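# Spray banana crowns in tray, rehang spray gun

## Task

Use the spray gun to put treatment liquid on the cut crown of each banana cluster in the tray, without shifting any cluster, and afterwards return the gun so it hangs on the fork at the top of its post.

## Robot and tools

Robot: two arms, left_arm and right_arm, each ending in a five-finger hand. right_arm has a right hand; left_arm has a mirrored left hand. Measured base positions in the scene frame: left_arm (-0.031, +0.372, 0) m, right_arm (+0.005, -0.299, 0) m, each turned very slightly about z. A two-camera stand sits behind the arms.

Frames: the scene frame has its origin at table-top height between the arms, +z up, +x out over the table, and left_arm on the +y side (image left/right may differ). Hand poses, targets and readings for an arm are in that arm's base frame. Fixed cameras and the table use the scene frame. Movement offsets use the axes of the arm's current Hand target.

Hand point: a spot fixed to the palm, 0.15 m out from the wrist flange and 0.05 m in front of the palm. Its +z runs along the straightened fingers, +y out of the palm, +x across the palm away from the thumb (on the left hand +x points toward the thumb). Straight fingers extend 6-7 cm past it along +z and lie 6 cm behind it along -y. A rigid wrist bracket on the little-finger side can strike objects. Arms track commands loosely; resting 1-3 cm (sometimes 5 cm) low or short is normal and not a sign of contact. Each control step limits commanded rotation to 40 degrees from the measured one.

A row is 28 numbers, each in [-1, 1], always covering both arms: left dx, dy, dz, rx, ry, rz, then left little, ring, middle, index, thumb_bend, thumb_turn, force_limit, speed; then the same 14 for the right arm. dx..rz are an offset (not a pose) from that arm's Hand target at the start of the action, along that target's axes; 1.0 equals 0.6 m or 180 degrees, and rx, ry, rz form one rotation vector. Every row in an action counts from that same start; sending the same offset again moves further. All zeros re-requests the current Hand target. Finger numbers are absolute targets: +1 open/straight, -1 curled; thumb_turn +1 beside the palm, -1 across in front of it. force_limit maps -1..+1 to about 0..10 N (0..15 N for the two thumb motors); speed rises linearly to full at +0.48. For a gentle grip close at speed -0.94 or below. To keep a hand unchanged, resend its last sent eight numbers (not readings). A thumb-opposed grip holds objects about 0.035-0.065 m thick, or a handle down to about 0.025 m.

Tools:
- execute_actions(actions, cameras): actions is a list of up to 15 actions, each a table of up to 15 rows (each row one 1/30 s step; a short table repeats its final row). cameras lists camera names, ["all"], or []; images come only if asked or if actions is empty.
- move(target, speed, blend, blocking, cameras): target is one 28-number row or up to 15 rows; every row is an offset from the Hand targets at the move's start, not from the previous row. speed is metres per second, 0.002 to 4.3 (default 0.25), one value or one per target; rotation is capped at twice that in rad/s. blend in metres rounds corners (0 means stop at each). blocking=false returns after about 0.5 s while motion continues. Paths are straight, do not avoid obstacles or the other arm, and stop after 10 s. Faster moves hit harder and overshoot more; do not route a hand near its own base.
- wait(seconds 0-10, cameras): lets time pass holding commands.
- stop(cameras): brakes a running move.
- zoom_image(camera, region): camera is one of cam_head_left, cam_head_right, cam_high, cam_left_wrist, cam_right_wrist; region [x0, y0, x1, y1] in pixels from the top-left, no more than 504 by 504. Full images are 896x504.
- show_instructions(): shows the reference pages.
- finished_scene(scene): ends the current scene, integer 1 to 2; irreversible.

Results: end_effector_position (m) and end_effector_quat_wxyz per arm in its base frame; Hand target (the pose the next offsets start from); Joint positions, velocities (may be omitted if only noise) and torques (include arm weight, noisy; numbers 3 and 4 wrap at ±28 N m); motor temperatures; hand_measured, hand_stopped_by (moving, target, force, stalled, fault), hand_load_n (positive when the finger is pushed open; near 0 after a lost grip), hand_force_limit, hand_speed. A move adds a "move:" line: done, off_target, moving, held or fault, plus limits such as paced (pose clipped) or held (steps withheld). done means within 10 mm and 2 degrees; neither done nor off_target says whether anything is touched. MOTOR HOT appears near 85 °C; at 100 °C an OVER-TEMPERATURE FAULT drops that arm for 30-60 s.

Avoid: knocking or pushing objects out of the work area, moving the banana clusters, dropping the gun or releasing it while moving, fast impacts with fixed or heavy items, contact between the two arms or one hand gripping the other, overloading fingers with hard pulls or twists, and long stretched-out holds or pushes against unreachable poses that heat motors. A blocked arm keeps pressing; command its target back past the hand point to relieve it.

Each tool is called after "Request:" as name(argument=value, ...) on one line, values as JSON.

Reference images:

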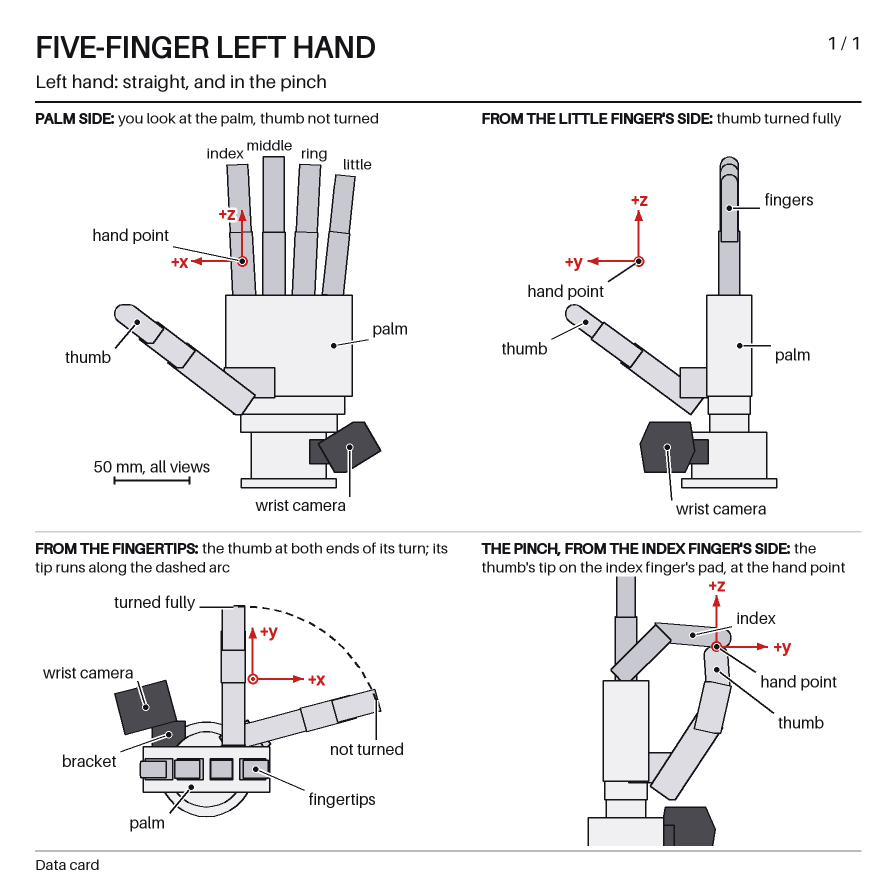

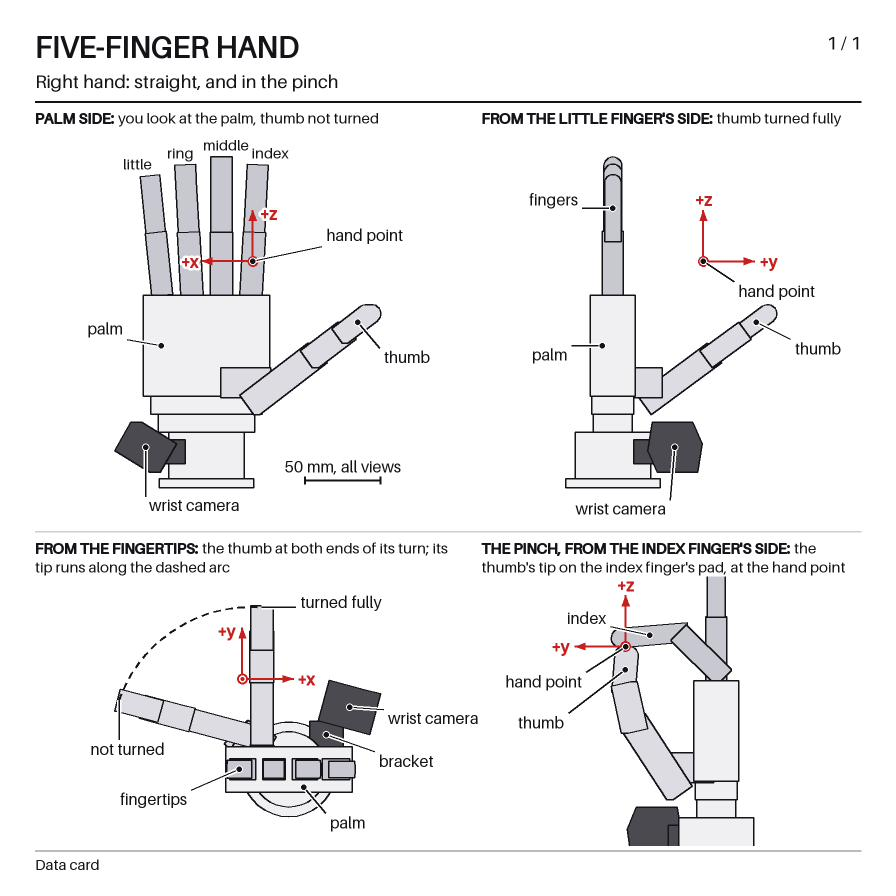

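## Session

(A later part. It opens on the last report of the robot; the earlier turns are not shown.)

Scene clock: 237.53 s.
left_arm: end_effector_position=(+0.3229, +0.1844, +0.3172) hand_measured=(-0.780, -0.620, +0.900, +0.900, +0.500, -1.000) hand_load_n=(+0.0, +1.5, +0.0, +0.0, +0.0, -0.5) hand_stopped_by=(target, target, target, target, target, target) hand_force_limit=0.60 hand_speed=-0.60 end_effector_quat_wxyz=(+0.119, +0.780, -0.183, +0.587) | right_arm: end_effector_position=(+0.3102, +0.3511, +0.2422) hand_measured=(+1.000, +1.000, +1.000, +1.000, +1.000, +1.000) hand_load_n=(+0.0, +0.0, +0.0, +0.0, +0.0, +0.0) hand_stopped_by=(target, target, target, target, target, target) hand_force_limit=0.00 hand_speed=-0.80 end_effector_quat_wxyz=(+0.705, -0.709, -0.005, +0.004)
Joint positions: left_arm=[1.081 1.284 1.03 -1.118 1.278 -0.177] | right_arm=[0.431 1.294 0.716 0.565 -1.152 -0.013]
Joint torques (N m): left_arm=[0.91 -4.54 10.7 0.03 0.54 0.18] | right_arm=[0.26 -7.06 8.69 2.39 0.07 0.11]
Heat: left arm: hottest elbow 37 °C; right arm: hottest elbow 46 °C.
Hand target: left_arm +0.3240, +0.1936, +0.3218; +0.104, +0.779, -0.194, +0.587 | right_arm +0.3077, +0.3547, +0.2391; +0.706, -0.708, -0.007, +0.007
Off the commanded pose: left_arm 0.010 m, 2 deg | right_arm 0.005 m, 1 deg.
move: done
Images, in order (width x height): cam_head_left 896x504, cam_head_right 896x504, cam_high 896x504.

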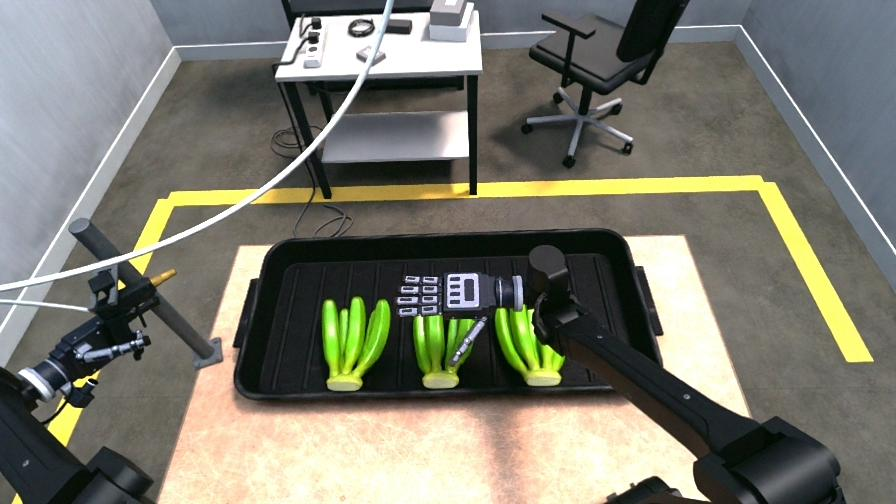

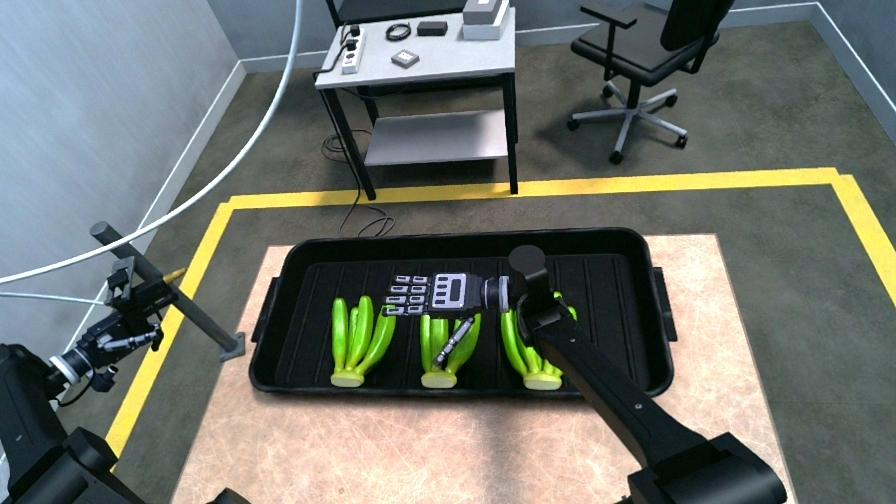

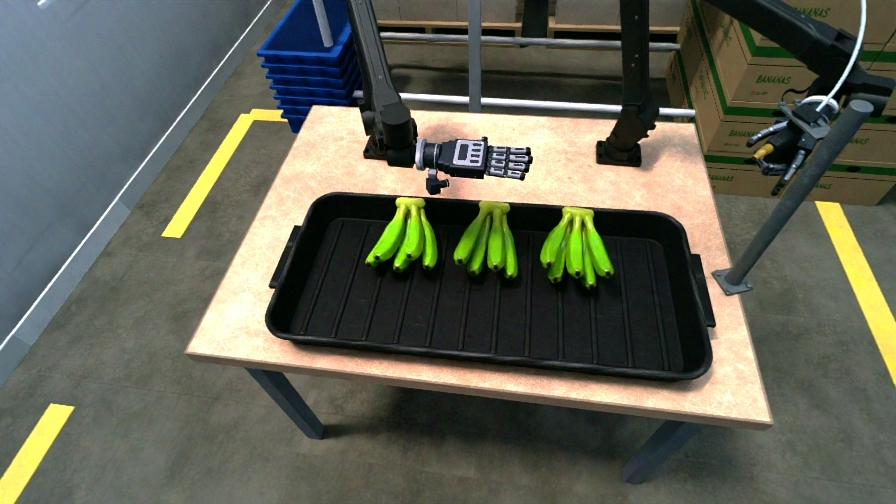

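Request:
execute_actions(actions=[[[0,0,0,0,0,0,-0.78,-0.62,0.9,0.9,-0.5,-1,0.2,-0.7,0,0,0,0,0,0,1,1,1,1,1,1,0,-0.8]],[[0,0,0,0,0,0,-0.78,-0.62,0.9,0.9,-0.5,-1,0.2,-0.7,0,0,0,0,0,0,1,1,1,1,1,1,0,-0.8]],[[0,0,0,0,0,0,-0.98,-0.96,0.9,0.9,-0.5,-1,0.2,-0.8,0,0,0,0,0,0,1,1,1,1,1,1,0,-0.8]],[[0,0,0,0,0,0,-0.98,-0.96,0.9,0.9,-0.5,-1,0.2,-0.8,0,0,0,0,0,0,1,1,1,1,1,1,0,-0.8]]], cameras=["cam_head_left","cam_head_right","cam_high"])

Request:
zoom_image(camera="cam_head_left", region=[70, 260, 170, 360])

Request:
zoom_image(camera="cam_head_right", region=[90, 260, 190, 360])

Request:
zoom_image(camera="cam_high", region=[740, 90, 840, 200])

Scene clock: 241.33 s.
left_arm: end_effector_position=(+0.3224, +0.1857, +0.3178) hand_measured=(-0.980, -0.764, +0.900, +0.900, -0.300, -1.000) hand_load_n=(+0.0, +7.5, +0.0, +0.0, +9.5, +0.5) hand_stopped_by=(target, force, target, target, force, target) hand_force_limit=0.20 hand_speed=-0.80 end_effector_quat_wxyz=(+0.118, +0.780, -0.182, +0.587) | right_arm: end_effector_position=(+0.3102, +0.3511, +0.2422) hand_measured=(+1.000, +1.000, +1.000, +1.000, +1.000, +1.000) hand_load_n=(+0.0, +0.0, +0.0, -0.5, +0.0, +0.0) hand_stopped_by=(target, target, target, target, target, target) hand_force_limit=0.00 hand_speed=-0.80 end_effector_quat_wxyz=(+0.705, -0.709, -0.005, +0.004)
Joint positions: left_arm=[1.084 1.284 1.032 -1.12 1.277 -0.177] | right_arm=[0.431 1.294 0.716 0.565 -1.152 -0.013]
Joint torques (N m): left_arm=[0.73 -4.54 10.62 0.05 0.55 0.21] | right_arm=[0.26 -7.06 8.7 2.39 0.07 0.11]
Heat: left arm: hottest elbow 37 °C; right arm: hottest elbow 45 °C.
Hand target: left_arm +0.3240, +0.1936, +0.3218; +0.104, +0.779, -0.194, +0.587 | right_arm +0.3077, +0.3547, +0.2391; +0.706, -0.708, -0.007, +0.007
Off the commanded pose: left_arm 0.009 m, 2 deg | right_arm 0.005 m, 1 deg.
Step readings (end_effector_position of left_arm | right_arm):
0: (+0.3229, +0.1844, +0.3171) | (+0.3102, +0.3511, +0.2422)
1: (+0.3229, +0.1844, +0.3171) | (+0.3102, +0.3511, +0.2422)
2: (+0.3229, +0.1844, +0.3171) | (+0.3102, +0.3511, +0.2422)
4: (+0.3228, +0.1844, +0.3171) | (+0.3102, +0.3511, +0.2422)
8: (+0.3228, +0.1844, +0.3171) | (+0.3102, +0.3511, +0.2422)
15: (+0.3228, +0.1844, +0.3171) | (+0.3102, +0.3511, +0.2422)
16: (+0.3228, +0.1844, +0.3171) | (+0.3102, +0.3511, +0.2422)
17: (+0.3228, +0.1844, +0.3171) | (+0.3102, +0.3511, +0.2422)
19: (+0.3228, +0.1844, +0.3171) | (+0.3102, +0.3511, +0.2422)
23: (+0.3228, +0.1844, +0.3171) | (+0.3102, +0.3511, +0.2422)
30: (+0.3228, +0.1844, +0.3171) | (+0.3102, +0.3511, +0.2422)
31: (+0.3228, +0.1844, +0.3171) | (+0.3102, +0.3511, +0.2422)
32: (+0.3228, +0.1844, +0.3171) | (+0.3102, +0.3511, +0.2422)
34: (+0.3228, +0.1845, +0.3173) | (+0.3102, +0.3511, +0.2422)
38: (+0.3225, +0.1854, +0.3176) | (+0.3102, +0.3511, +0.2422)
45: (+0.3226, +0.1857, +0.3177) | (+0.3102, +0.3511, +0.2422)
46: (+0.3226, +0.1857, +0.3177) | (+0.3102, +0.3511, +0.2422)
47: (+0.3226, +0.1857, +0.3177) | (+0.3102, +0.3511, +0.2422)
49: (+0.3226, +0.1857, +0.3177) | (+0.3102, +0.3511, +0.2422)
53: (+0.3226, +0.1857, +0.3177) | (+0.3102, +0.3511, +0.2422)
60: (+0.3225, +0.1856, +0.3178) | (+0.3102, +0.3511, +0.2422)
Images, in order (width x height): cam_head_left 896x504, cam_head_right 896x504, cam_high 896x504.

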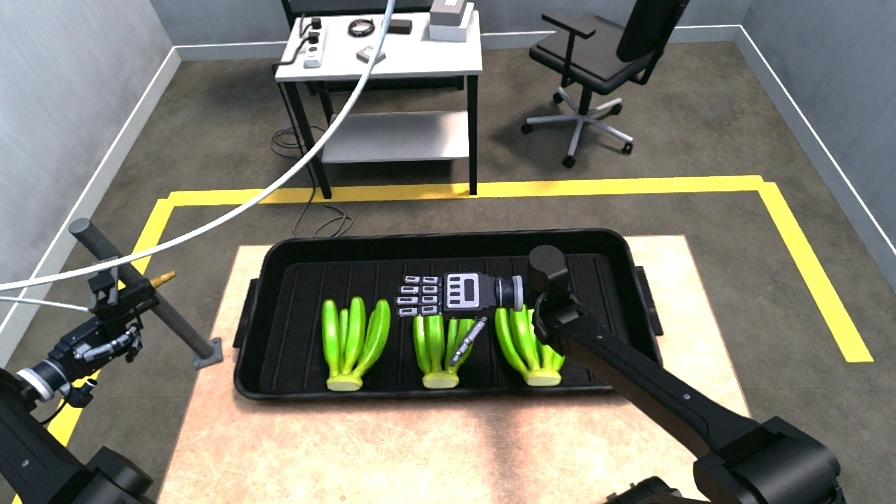

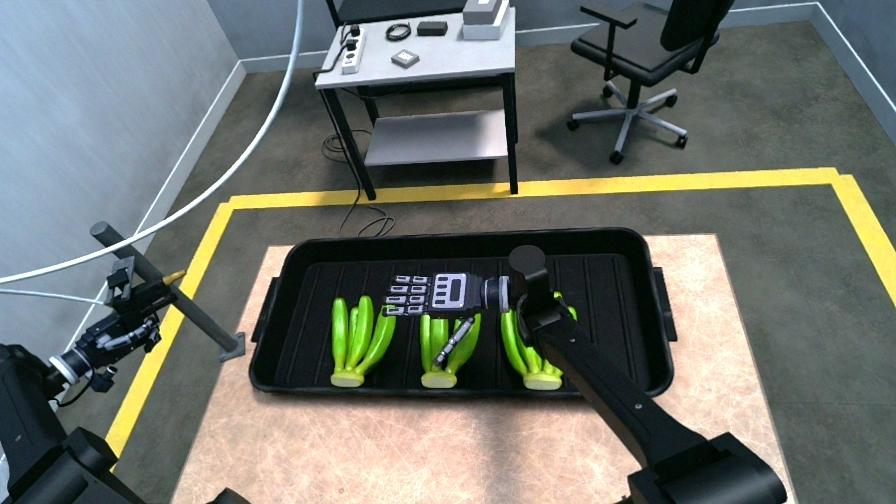

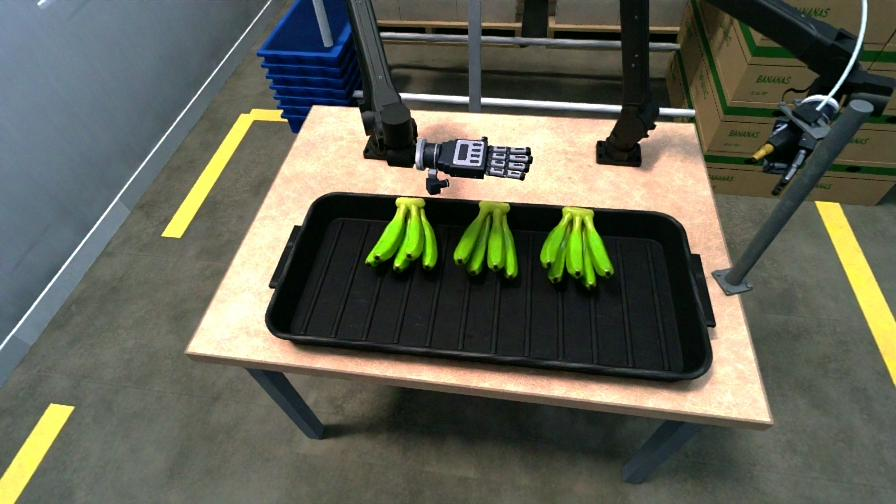

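Scaled by 5.040 from the camera's 896x504 image, which has a finer 1280x720 frame.

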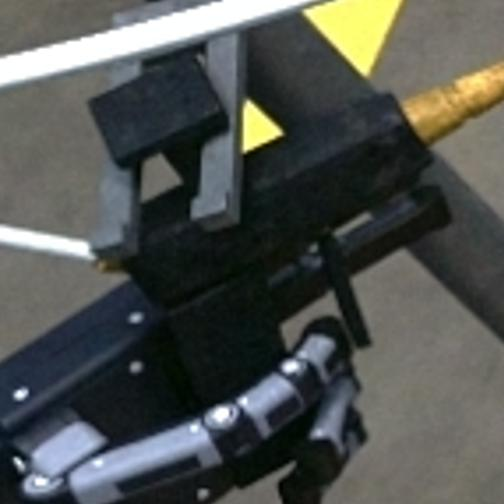

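Scaled by 5.040 from the camera's 896x504 image, which has a finer 1280x720 frame.

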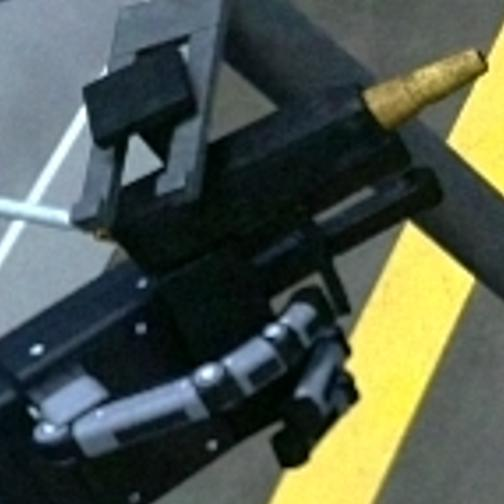

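Scaled by 4.582 from the camera's 896x504 image, which has a finer 1280x720 frame.

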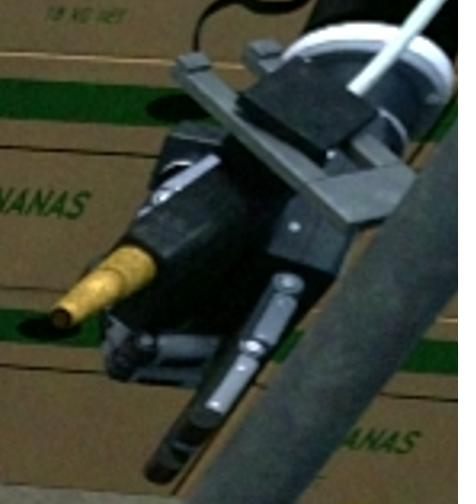

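Request:
execute_actions(actions=[[[0,0,0,0,0,0,-0.7,-0.6,0.9,0.9,0.1,-1,0.2,-0.5,0,0,0,0,0,0,1,1,1,1,1,1,0,-0.8]]], cameras=[])

Request:
move(target=[0.0237,0.0007,-0.0015,0,0,0,-0.7,-0.6,0.9,0.9,0.1,-1,0.2,-0.5,0,0,0,0,0,0,1,1,1,1,1,1,0,-0.8], speed=0.05, cameras=["cam_head_left","cam_head_right","cam_high"])

Request:
zoom_image(camera="cam_head_left", region=[70, 260, 170, 360])

Request:
zoom_image(camera="cam_head_right", region=[90, 260, 190, 360])

Scene clock: 242.90 s.
left_arm: end_effector_position=(+0.3219, +0.1854, +0.3160) hand_measured=(-0.700, -0.600, +0.900, +0.900, +0.100, -1.000) hand_load_n=(+0.0, +0.0, +0.0, +0.0, +0.0, +0.0) hand_stopped_by=(target, target, target, target, target, target) hand_force_limit=0.20 hand_speed=-0.50 end_effector_quat_wxyz=(+0.113, +0.781, -0.187, +0.586) | right_arm: end_effector_position=(+0.3102, +0.3511, +0.2422) hand_measured=(+1.000, +1.000, +1.000, +1.000, +1.000, +1.000) hand_load_n=(+0.0, +0.0, +0.0, +0.0, +0.0, +0.0) hand_stopped_by=(target, target, target, target, target, target) hand_force_limit=0.00 hand_speed=-0.80 end_effector_quat_wxyz=(+0.705, -0.709, -0.005, +0.004)
Joint positions: left_arm=[1.084 1.284 1.032 -1.122 1.272 -0.161] | right_arm=[0.431 1.294 0.716 0.565 -1.152 -0.013]
Joint torques (N m): left_arm=[0.73 -4.54 10.69 0.01 0.74 0.09] | right_arm=[0.26 -7.06 8.69 2.4 0.07 0.11]
Heat: left arm: hottest elbow 37 °C; right arm: hottest elbow 45 °C.
Hand target: left_arm +0.3240, +0.1936, +0.3219; +0.104, +0.779, -0.194, +0.587 | right_arm +0.3077, +0.3547, +0.2391; +0.706, -0.708, -0.007, +0.007
Off the commanded pose: left_arm 0.010 m, 1 deg | right_arm 0.005 m, 1 deg.
Step readings (end_effector_position of left_arm | right_arm):
0: (+0.3224, +0.1857, +0.3178) | (+0.3102, +0.3511, +0.2422)
1: (+0.3224, +0.1857, +0.3178) | (+0.3102, +0.3511, +0.2422)
2: (+0.3224, +0.1857, +0.3178) | (+0.3102, +0.3511, +0.2422)
4: (+0.3224, +0.1857, +0.3175) | (+0.3102, +0.3511, +0.2422)
8: (+0.3222, +0.1857, +0.3163) | (+0.3102, +0.3511, +0.2422)
15: (+0.3220, +0.1855, +0.3160) | (+0.3102, +0.3511, +0.2422)
No camera images: "cameras" was empty.

Scene clock: 243.77 s.
left_arm: end_effector_position=(+0.3223, +0.1863, +0.3194) hand_measured=(-0.700, -0.600, +0.900, +0.900, +0.100, -1.000) hand_load_n=(+0.0, +0.0, +0.0, +0.0, +0.0, +0.0) hand_stopped_by=(target, target, target, target, target, target) hand_force_limit=0.20 hand_speed=-0.50 end_effector_quat_wxyz=(+0.113, +0.782, -0.187, +0.584) | right_arm: end_effector_position=(+0.3102, +0.3511, +0.2422) hand_measured=(+1.000, +1.000, +1.000, +1.000, +1.000, +1.000) hand_load_n=(+0.0, +0.0, +0.0, +0.0, +0.0, +0.0) hand_stopped_by=(target, target, target, target, target, target) hand_force_limit=0.00 hand_speed=-0.80 end_effector_quat_wxyz=(+0.705, -0.709, -0.005, +0.004)
Joint positions: left_arm=[1.084 1.284 1.043 -1.134 1.269 -0.161] | right_arm=[0.431 1.294 0.716 0.565 -1.152 -0.013]
Joint torques (N m): left_arm=[0.09 -5.77 11.49 0.05 0.81 -0.18] | right_arm=[0.26 -7.06 8.7 2.39 0.07 0.11]
Heat: left arm: hottest elbow 38 °C; right arm: hottest elbow 45 °C.
Hand target: left_arm +0.3264, +0.1910, +0.3356; +0.104, +0.779, -0.194, +0.587 | right_arm +0.3077, +0.3547, +0.2391; +0.706, -0.708, -0.007, +0.007
Off the commanded pose: left_arm 0.017 m, 1 deg | right_arm 0.005 m, 1 deg.
move: off_target (left_arm)
Images, in order (width x height): cam_head_left 896x504, cam_head_right 896x504, cam_high 896x504.

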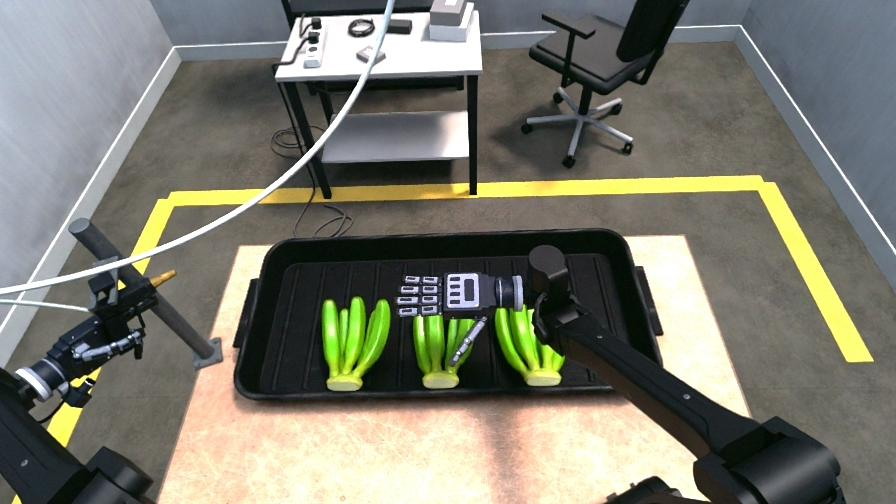

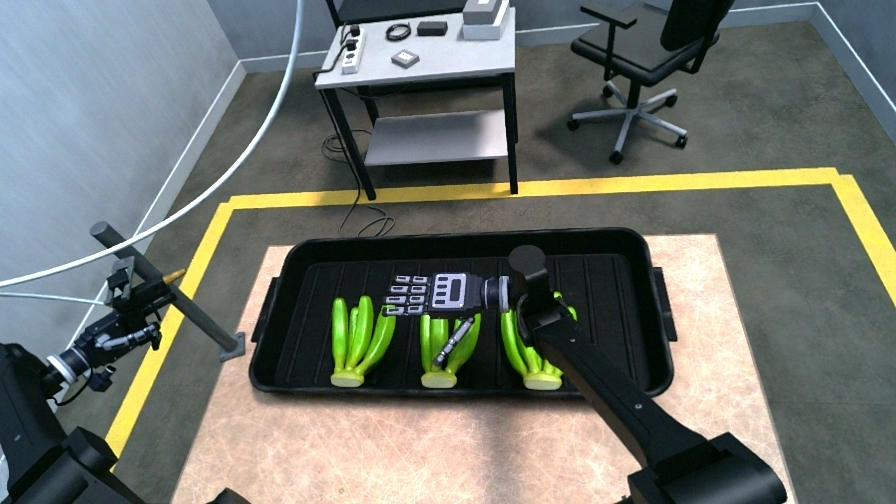

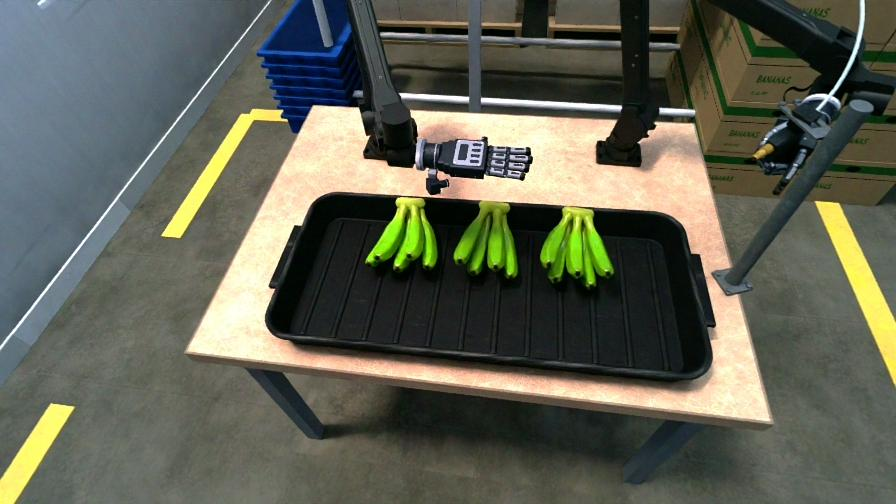

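Scaled by 5.040 from the camera's 896x504 image, which has a finer 1280x720 frame.

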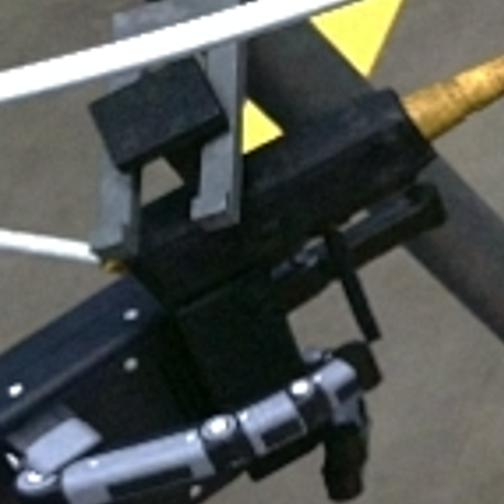

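Scaled by 5.040 from the camera's 896x504 image, which has a finer 1280x720 frame.

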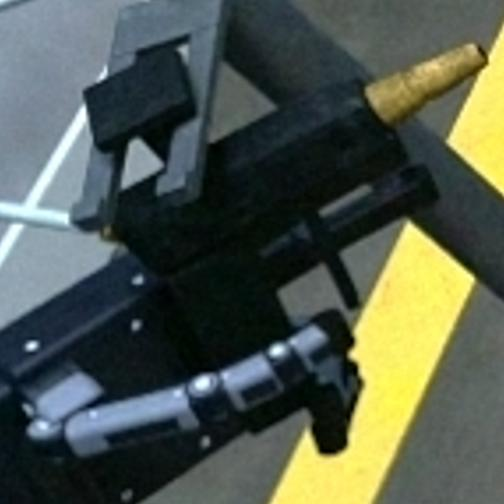

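Request:
move(target=[0.0125,0,-0.002,0,0,0,-0.7,-0.6,0.9,0.9,0.1,-1,0.2,-0.5,0,0,0,0,0,0,1,1,1,1,1,1,0,-0.8], speed=0.05, cameras=["cam_head_left"])

Request:
zoom_image(camera="cam_head_left", region=[70, 260, 170, 360])

Scene clock: 244.77 s.
left_arm: end_effector_position=(+0.3225, +0.1868, +0.3217) hand_measured=(-0.700, -0.600, +0.900, +0.900, +0.100, -1.000) hand_load_n=(+0.5, +0.0, +0.0, +0.0, +0.0, +0.0) hand_stopped_by=(target, target, target, target, target, target) hand_force_limit=0.20 hand_speed=-0.50 end_effector_quat_wxyz=(+0.115, +0.783, -0.185, +0.582) | right_arm: end_effector_position=(+0.3102, +0.3511, +0.2422) hand_measured=(+1.000, +1.000, +1.000, +1.000, +1.000, +1.000) hand_load_n=(+0.0, +0.0, +0.0, +0.0, +0.0, +0.0) hand_stopped_by=(target, target, target, target, target, target) hand_force_limit=0.00 hand_speed=-0.80 end_effector_quat_wxyz=(+0.705, -0.709, -0.005, +0.004)
Joint positions: left_arm=[1.084 1.284 1.051 -1.146 1.264 -0.162] | right_arm=[0.431 1.294 0.716 0.565 -1.152 -0.013]
Joint torques (N m): left_arm=[-0.15 -6.3 11.92 0.08 0.99 -0.24] | right_arm=[0.26 -7.06 8.7 2.39 0.07 0.11]
Heat: left arm: hottest elbow 38 °C; right arm: hottest elbow 45 °C.
Hand target: left_arm +0.3271, +0.1901, +0.3432; +0.104, +0.779, -0.194, +0.587 | right_arm +0.3077, +0.3547, +0.2391; +0.706, -0.708, -0.007, +0.007
Off the commanded pose: left_arm 0.022 m, 2 deg | right_arm 0.005 m, 1 deg.
move: off_target (left_arm)
Images, in order (width x height): cam_head_left 896x504.

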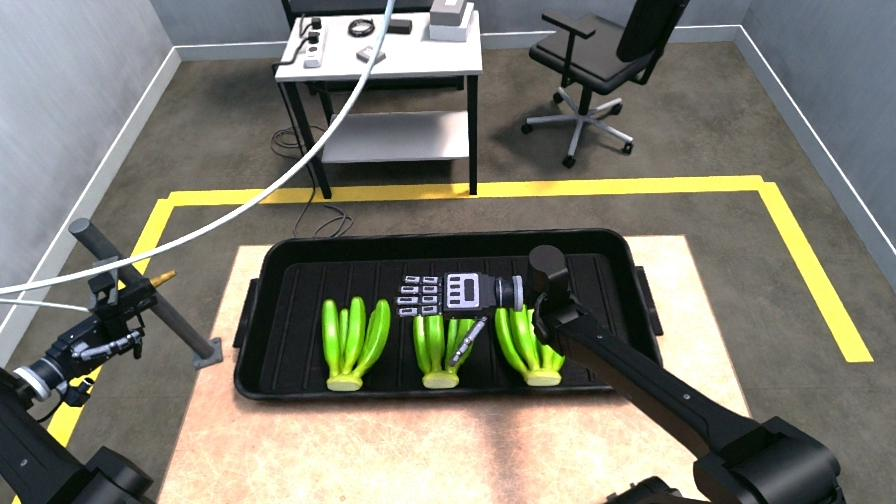

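Scaled by 5.040 from the camera's 896x504 image, which has a finer 1280x720 frame.

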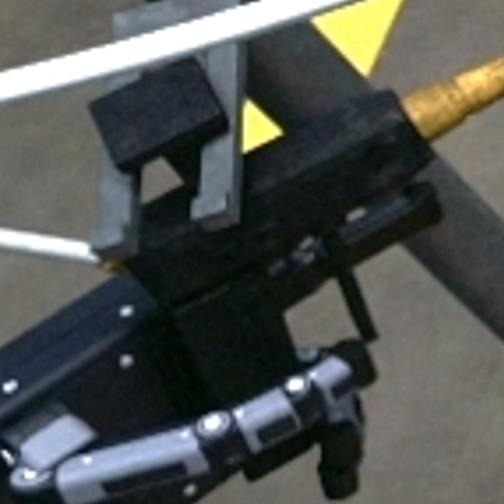

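Request:
execute_actions(actions=[[[0,0,0,0,0,0,-0.7,-0.6,0.9,0.9,-0.55,-1,0.6,-0.75,0,0,0,0,0,0,1,1,1,1,1,1,0,-0.8]],[[0,0,0,0,0,0,-0.7,-0.6,0.9,0.9,-0.55,-1,0.6,-0.75,0,0,0,0,0,0,1,1,1,1,1,1,0,-0.8]],[[0,0,0,0,0,0,-0.7,-0.6,0.9,0.9,-0.55,-1,0.6,-0.75,0,0,0,0,0,0,1,1,1,1,1,1,0,-0.8]],[[0,0,0,0,0,0,-1,-0.98,0.9,0.9,-0.55,-1,0.2,-0.7,0,0,0,0,0,0,1,1,1,1,1,1,0,-0.8]],[[0,0,0,0,0,0,-1,-0.98,0.9,0.9,-0.55,-1,0.2,-0.7,0,0,0,0,0,0,1,1,1,1,1,1,0,-0.8]]], cameras=["cam_head_left","cam_head_right","cam_high"])

Request:
zoom_image(camera="cam_head_left", region=[70, 260, 170, 360])

Request:
zoom_image(camera="cam_head_right", region=[90, 260, 190, 360])

Scene clock: 248.17 s.
left_arm: end_effector_position=(+0.3225, +0.1871, +0.3203) hand_measured=(-1.000, -0.652, +0.900, +0.900, -0.270, -1.000) hand_load_n=(+4.0, +0.0, +0.0, +0.0, +3.0, +0.5) hand_stopped_by=(target, force, target, target, force, target) hand_force_limit=0.20 hand_speed=-0.70 end_effector_quat_wxyz=(+0.114, +0.786, -0.185, +0.579) | right_arm: end_effector_position=(+0.3102, +0.3511, +0.2422) hand_measured=(+1.000, +1.000, +1.000, +1.000, +1.000, +1.000) hand_load_n=(+0.0, +0.0, +0.0, -0.5, +0.0, -0.5) hand_stopped_by=(target, target, target, target, target, target) hand_force_limit=0.00 hand_speed=-0.80 end_effector_quat_wxyz=(+0.705, -0.709, -0.005, +0.004)
Joint positions: left_arm=[1.084 1.284 1.051 -1.147 1.257 -0.162] | right_arm=[0.431 1.294 0.716 0.565 -1.152 -0.013]
Joint torques (N m): left_arm=[-0.21 -6.24 11.9 -0.05 1.24 -0.23] | right_arm=[0.26 -7.06 8.7 2.4 0.07 0.11]
Heat: left arm: hottest elbow 38 °C; right arm: hottest elbow 45 °C.
Hand target: left_arm +0.3271, +0.1901, +0.3432; +0.104, +0.779, -0.194, +0.587 | right_arm +0.3077, +0.3547, +0.2391; +0.706, -0.708, -0.007, +0.007
Off the commanded pose: left_arm 0.024 m, 2 deg | right_arm 0.005 m, 1 deg.
Step readings (end_effector_position of left_arm | right_arm):
0: (+0.3225, +0.1868, +0.3217) | (+0.3102, +0.3511, +0.2422)
1: (+0.3225, +0.1868, +0.3217) | (+0.3102, +0.3511, +0.2422)
2: (+0.3225, +0.1868, +0.3217) | (+0.3102, +0.3511, +0.2422)
4: (+0.3225, +0.1868, +0.3217) | (+0.3102, +0.3511, +0.2422)
8: (+0.3225, +0.1868, +0.3217) | (+0.3102, +0.3511, +0.2422)
15: (+0.3225, +0.1868, +0.3217) | (+0.3102, +0.3511, +0.2422)
16: (+0.3225, +0.1868, +0.3217) | (+0.3102, +0.3511, +0.2422)
17: (+0.3225, +0.1868, +0.3217) | (+0.3102, +0.3511, +0.2422)
19: (+0.3225, +0.1868, +0.3217) | (+0.3102, +0.3511, +0.2422)
23: (+0.3225, +0.1868, +0.3217) | (+0.3102, +0.3511, +0.2422)
30: (+0.3225, +0.1868, +0.3217) | (+0.3102, +0.3511, +0.2422)
31: (+0.3225, +0.1868, +0.3217) | (+0.3102, +0.3511, +0.2422)
32: (+0.3225, +0.1868, +0.3217) | (+0.3102, +0.3511, +0.2422)
34: (+0.3225, +0.1868, +0.3217) | (+0.3102, +0.3511, +0.2422)
38: (+0.3225, +0.1868, +0.3217) | (+0.3102, +0.3511, +0.2422)
45: (+0.3225, +0.1868, +0.3217) | (+0.3102, +0.3511, +0.2422)
46: (+0.3225, +0.1868, +0.3217) | (+0.3102, +0.3511, +0.2422)
47: (+0.3225, +0.1868, +0.3217) | (+0.3102, +0.3511, +0.2422)
49: (+0.3225, +0.1868, +0.3217) | (+0.3102, +0.3511, +0.2422)
53: (+0.3225, +0.1869, +0.3210) | (+0.3102, +0.3511, +0.2422)
60: (+0.3225, +0.1871, +0.3203) | (+0.3102, +0.3511, +0.2422)
61: (+0.3225, +0.1871, +0.3203) | (+0.3102, +0.3511, +0.2422)
62: (+0.3225, +0.1871, +0.3203) | (+0.3102, +0.3511, +0.2422)
64: (+0.3225, +0.1871, +0.3203) | (+0.3102, +0.3511, +0.2422)
68: (+0.3225, +0.1871, +0.3203) | (+0.3102, +0.3511, +0.2422)
75: (+0.3225, +0.1871, +0.3203) | (+0.3102, +0.3511, +0.2422)
Images, in order (width x height): cam_head_left 896x504, cam_head_right 896x504, cam_high 896x504.

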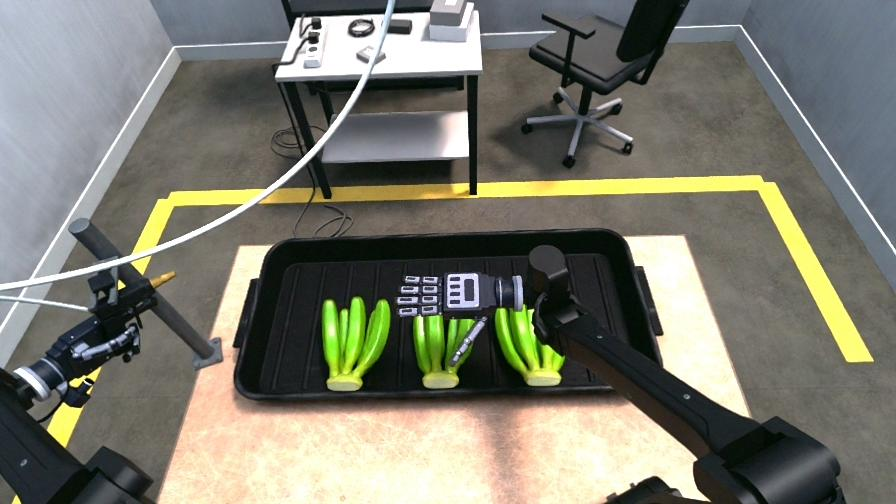

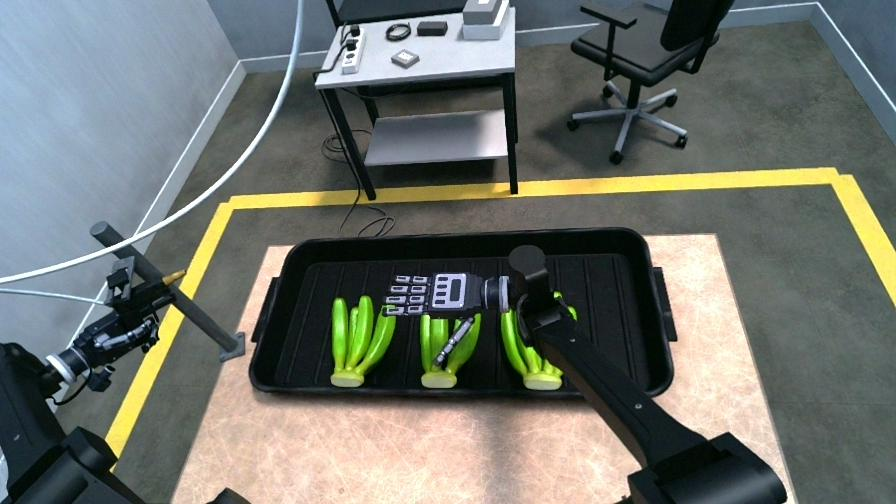

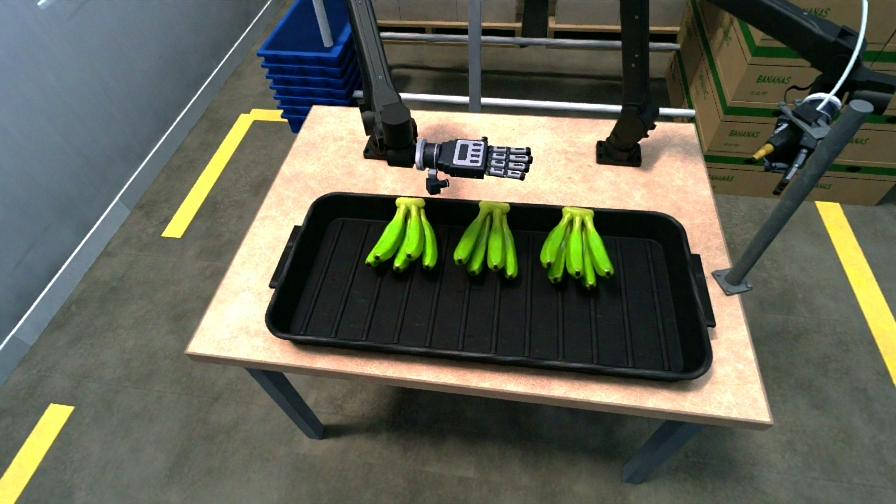

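Scaled by 5.040 from the camera's 896x504 image, which has a finer 1280x720 frame.

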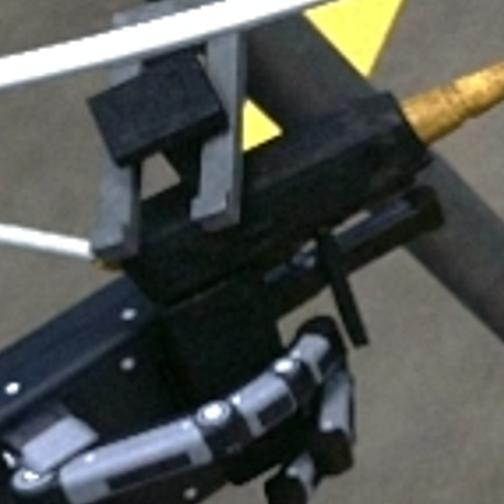

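Scaled by 5.040 from the camera's 896x504 image, which has a finer 1280x720 frame.

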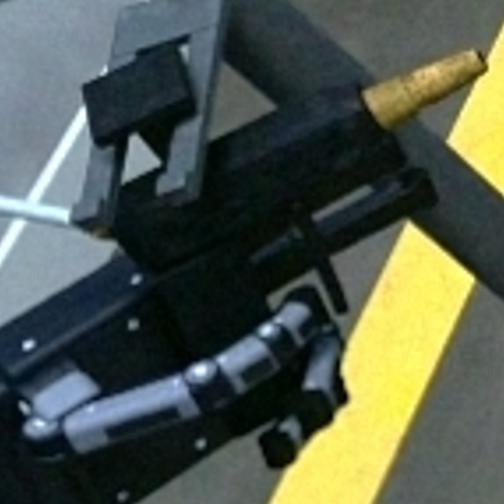

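Request:
execute_actions(actions=[[[0,0,0,0,0,0,-1,-0.98,0.9,0.9,-0.6,-1,0.6,-0.75,0,0,0,0,0,0,1,1,1,1,1,1,0,-0.8]],[[0,0,0,0,0,0,-1,-0.98,0.9,0.9,-0.6,-1,0.6,-0.75,0,0,0,0,0,0,1,1,1,1,1,1,0,-0.8]],[[0,0,0,0,0,0,-1,-0.96,0.9,0.9,-0.6,-1,0.2,-0.75,0,0,0,0,0,0,1,1,1,1,1,1,0,-0.8]],[[0,0,0,0,0,0,-1,-0.96,0.9,0.9,-0.6,-1,0.2,-0.75,0,0,0,0,0,0,1,1,1,1,1,1,0,-0.8]]], cameras=["cam_head_left"])

Request:
zoom_image(camera="cam_head_left", region=[70, 260, 170, 360])

Scene clock: 250.60 s.
left_arm: end_effector_position=(+0.3224, +0.1870, +0.3203) hand_measured=(-1.000, -0.738, +0.900, +0.900, -0.306, -1.000) hand_load_n=(+1.5, +10.0, +0.0, +0.0, +12.5, +1.0) hand_stopped_by=(target, force, target, target, force, target) hand_force_limit=0.20 hand_speed=-0.75 end_effector_quat_wxyz=(+0.114, +0.786, -0.185, +0.579) | right_arm: end_effector_position=(+0.3102, +0.3511, +0.2422) hand_measured=(+1.000, +1.000, +1.000, +1.000, +1.000, +1.000) hand_load_n=(+0.0, +0.0, +0.0, +0.0, +0.0, +0.0) hand_stopped_by=(target, target, target, target, target, target) hand_force_limit=0.00 hand_speed=-0.80 end_effector_quat_wxyz=(+0.705, -0.709, -0.005, +0.004)
Joint positions: left_arm=[1.084 1.284 1.051 -1.148 1.257 -0.162] | right_arm=[0.431 1.294 0.716 0.565 -1.152 -0.013]
Joint torques (N m): left_arm=[-0.09 -6.36 11.9 -0.02 1.23 -0.23] | right_arm=[0.26 -7 8.69 2.39 0.07 0.11]
Heat: left arm: hottest elbow 38 °C; right arm: hottest elbow 45 °C.
Hand target: left_arm +0.3271, +0.1901, +0.3432; +0.104, +0.779, -0.194, +0.587 | right_arm +0.3077, +0.3547, +0.2391; +0.706, -0.708, -0.007, +0.007
Off the commanded pose: left_arm 0.024 m, 2 deg | right_arm 0.005 m, 1 deg.
Step readings (end_effector_position of left_arm | right_arm):
0: (+0.3225, +0.1871, +0.3203) | (+0.3102, +0.3511, +0.2422)
1: (+0.3225, +0.1871, +0.3203) | (+0.3102, +0.3511, +0.2422)
2: (+0.3225, +0.1871, +0.3203) | (+0.3102, +0.3511, +0.2422)
4: (+0.3225, +0.1871, +0.3203) | (+0.3102, +0.3511, +0.2422)
8: (+0.3224, +0.1870, +0.3203) | (+0.3102, +0.3511, +0.2422)
15: (+0.3224, +0.1870, +0.3203) | (+0.3102, +0.3511, +0.2422)
16: (+0.3224, +0.1870, +0.3203) | (+0.3102, +0.3511, +0.2422)
17: (+0.3224, +0.1870, +0.3203) | (+0.3102, +0.3511, +0.2422)
19: (+0.3224, +0.1870, +0.3203) | (+0.3102, +0.3511, +0.2422)
23: (+0.3224, +0.1870, +0.3203) | (+0.3102, +0.3511, +0.2422)
30: (+0.3224, +0.1870, +0.3203) | (+0.3102, +0.3511, +0.2422)
31: (+0.3224, +0.1870, +0.3203) | (+0.3102, +0.3511, +0.2422)
32: (+0.3224, +0.1870, +0.3203) | (+0.3102, +0.3511, +0.2422)
34: (+0.3224, +0.1870, +0.3203) | (+0.3102, +0.3511, +0.2422)
38: (+0.3224, +0.1870, +0.3203) | (+0.3102, +0.3511, +0.2422)
45: (+0.3224, +0.1870, +0.3203) | (+0.3102, +0.3511, +0.2422)
46: (+0.3224, +0.1870, +0.3203) | (+0.3102, +0.3511, +0.2422)
47: (+0.3224, +0.1870, +0.3203) | (+0.3102, +0.3511, +0.2422)
49: (+0.3224, +0.1870, +0.3203) | (+0.3102, +0.3511, +0.2422)
53: (+0.3224, +0.1870, +0.3203) | (+0.3102, +0.3511, +0.2422)
60: (+0.3224, +0.1870, +0.3203) | (+0.3102, +0.3511, +0.2422)
Images, in order (width x height): cam_head_left 896x504.

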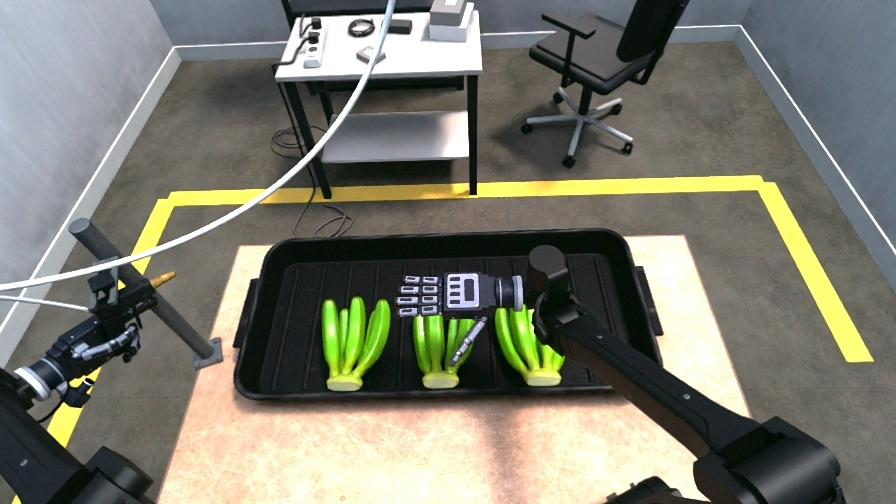

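Scaled by 5.040 from the camera's 896x504 image, which has a finer 1280x720 frame.

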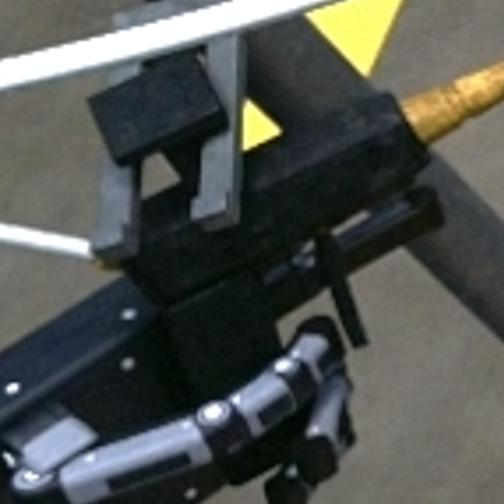

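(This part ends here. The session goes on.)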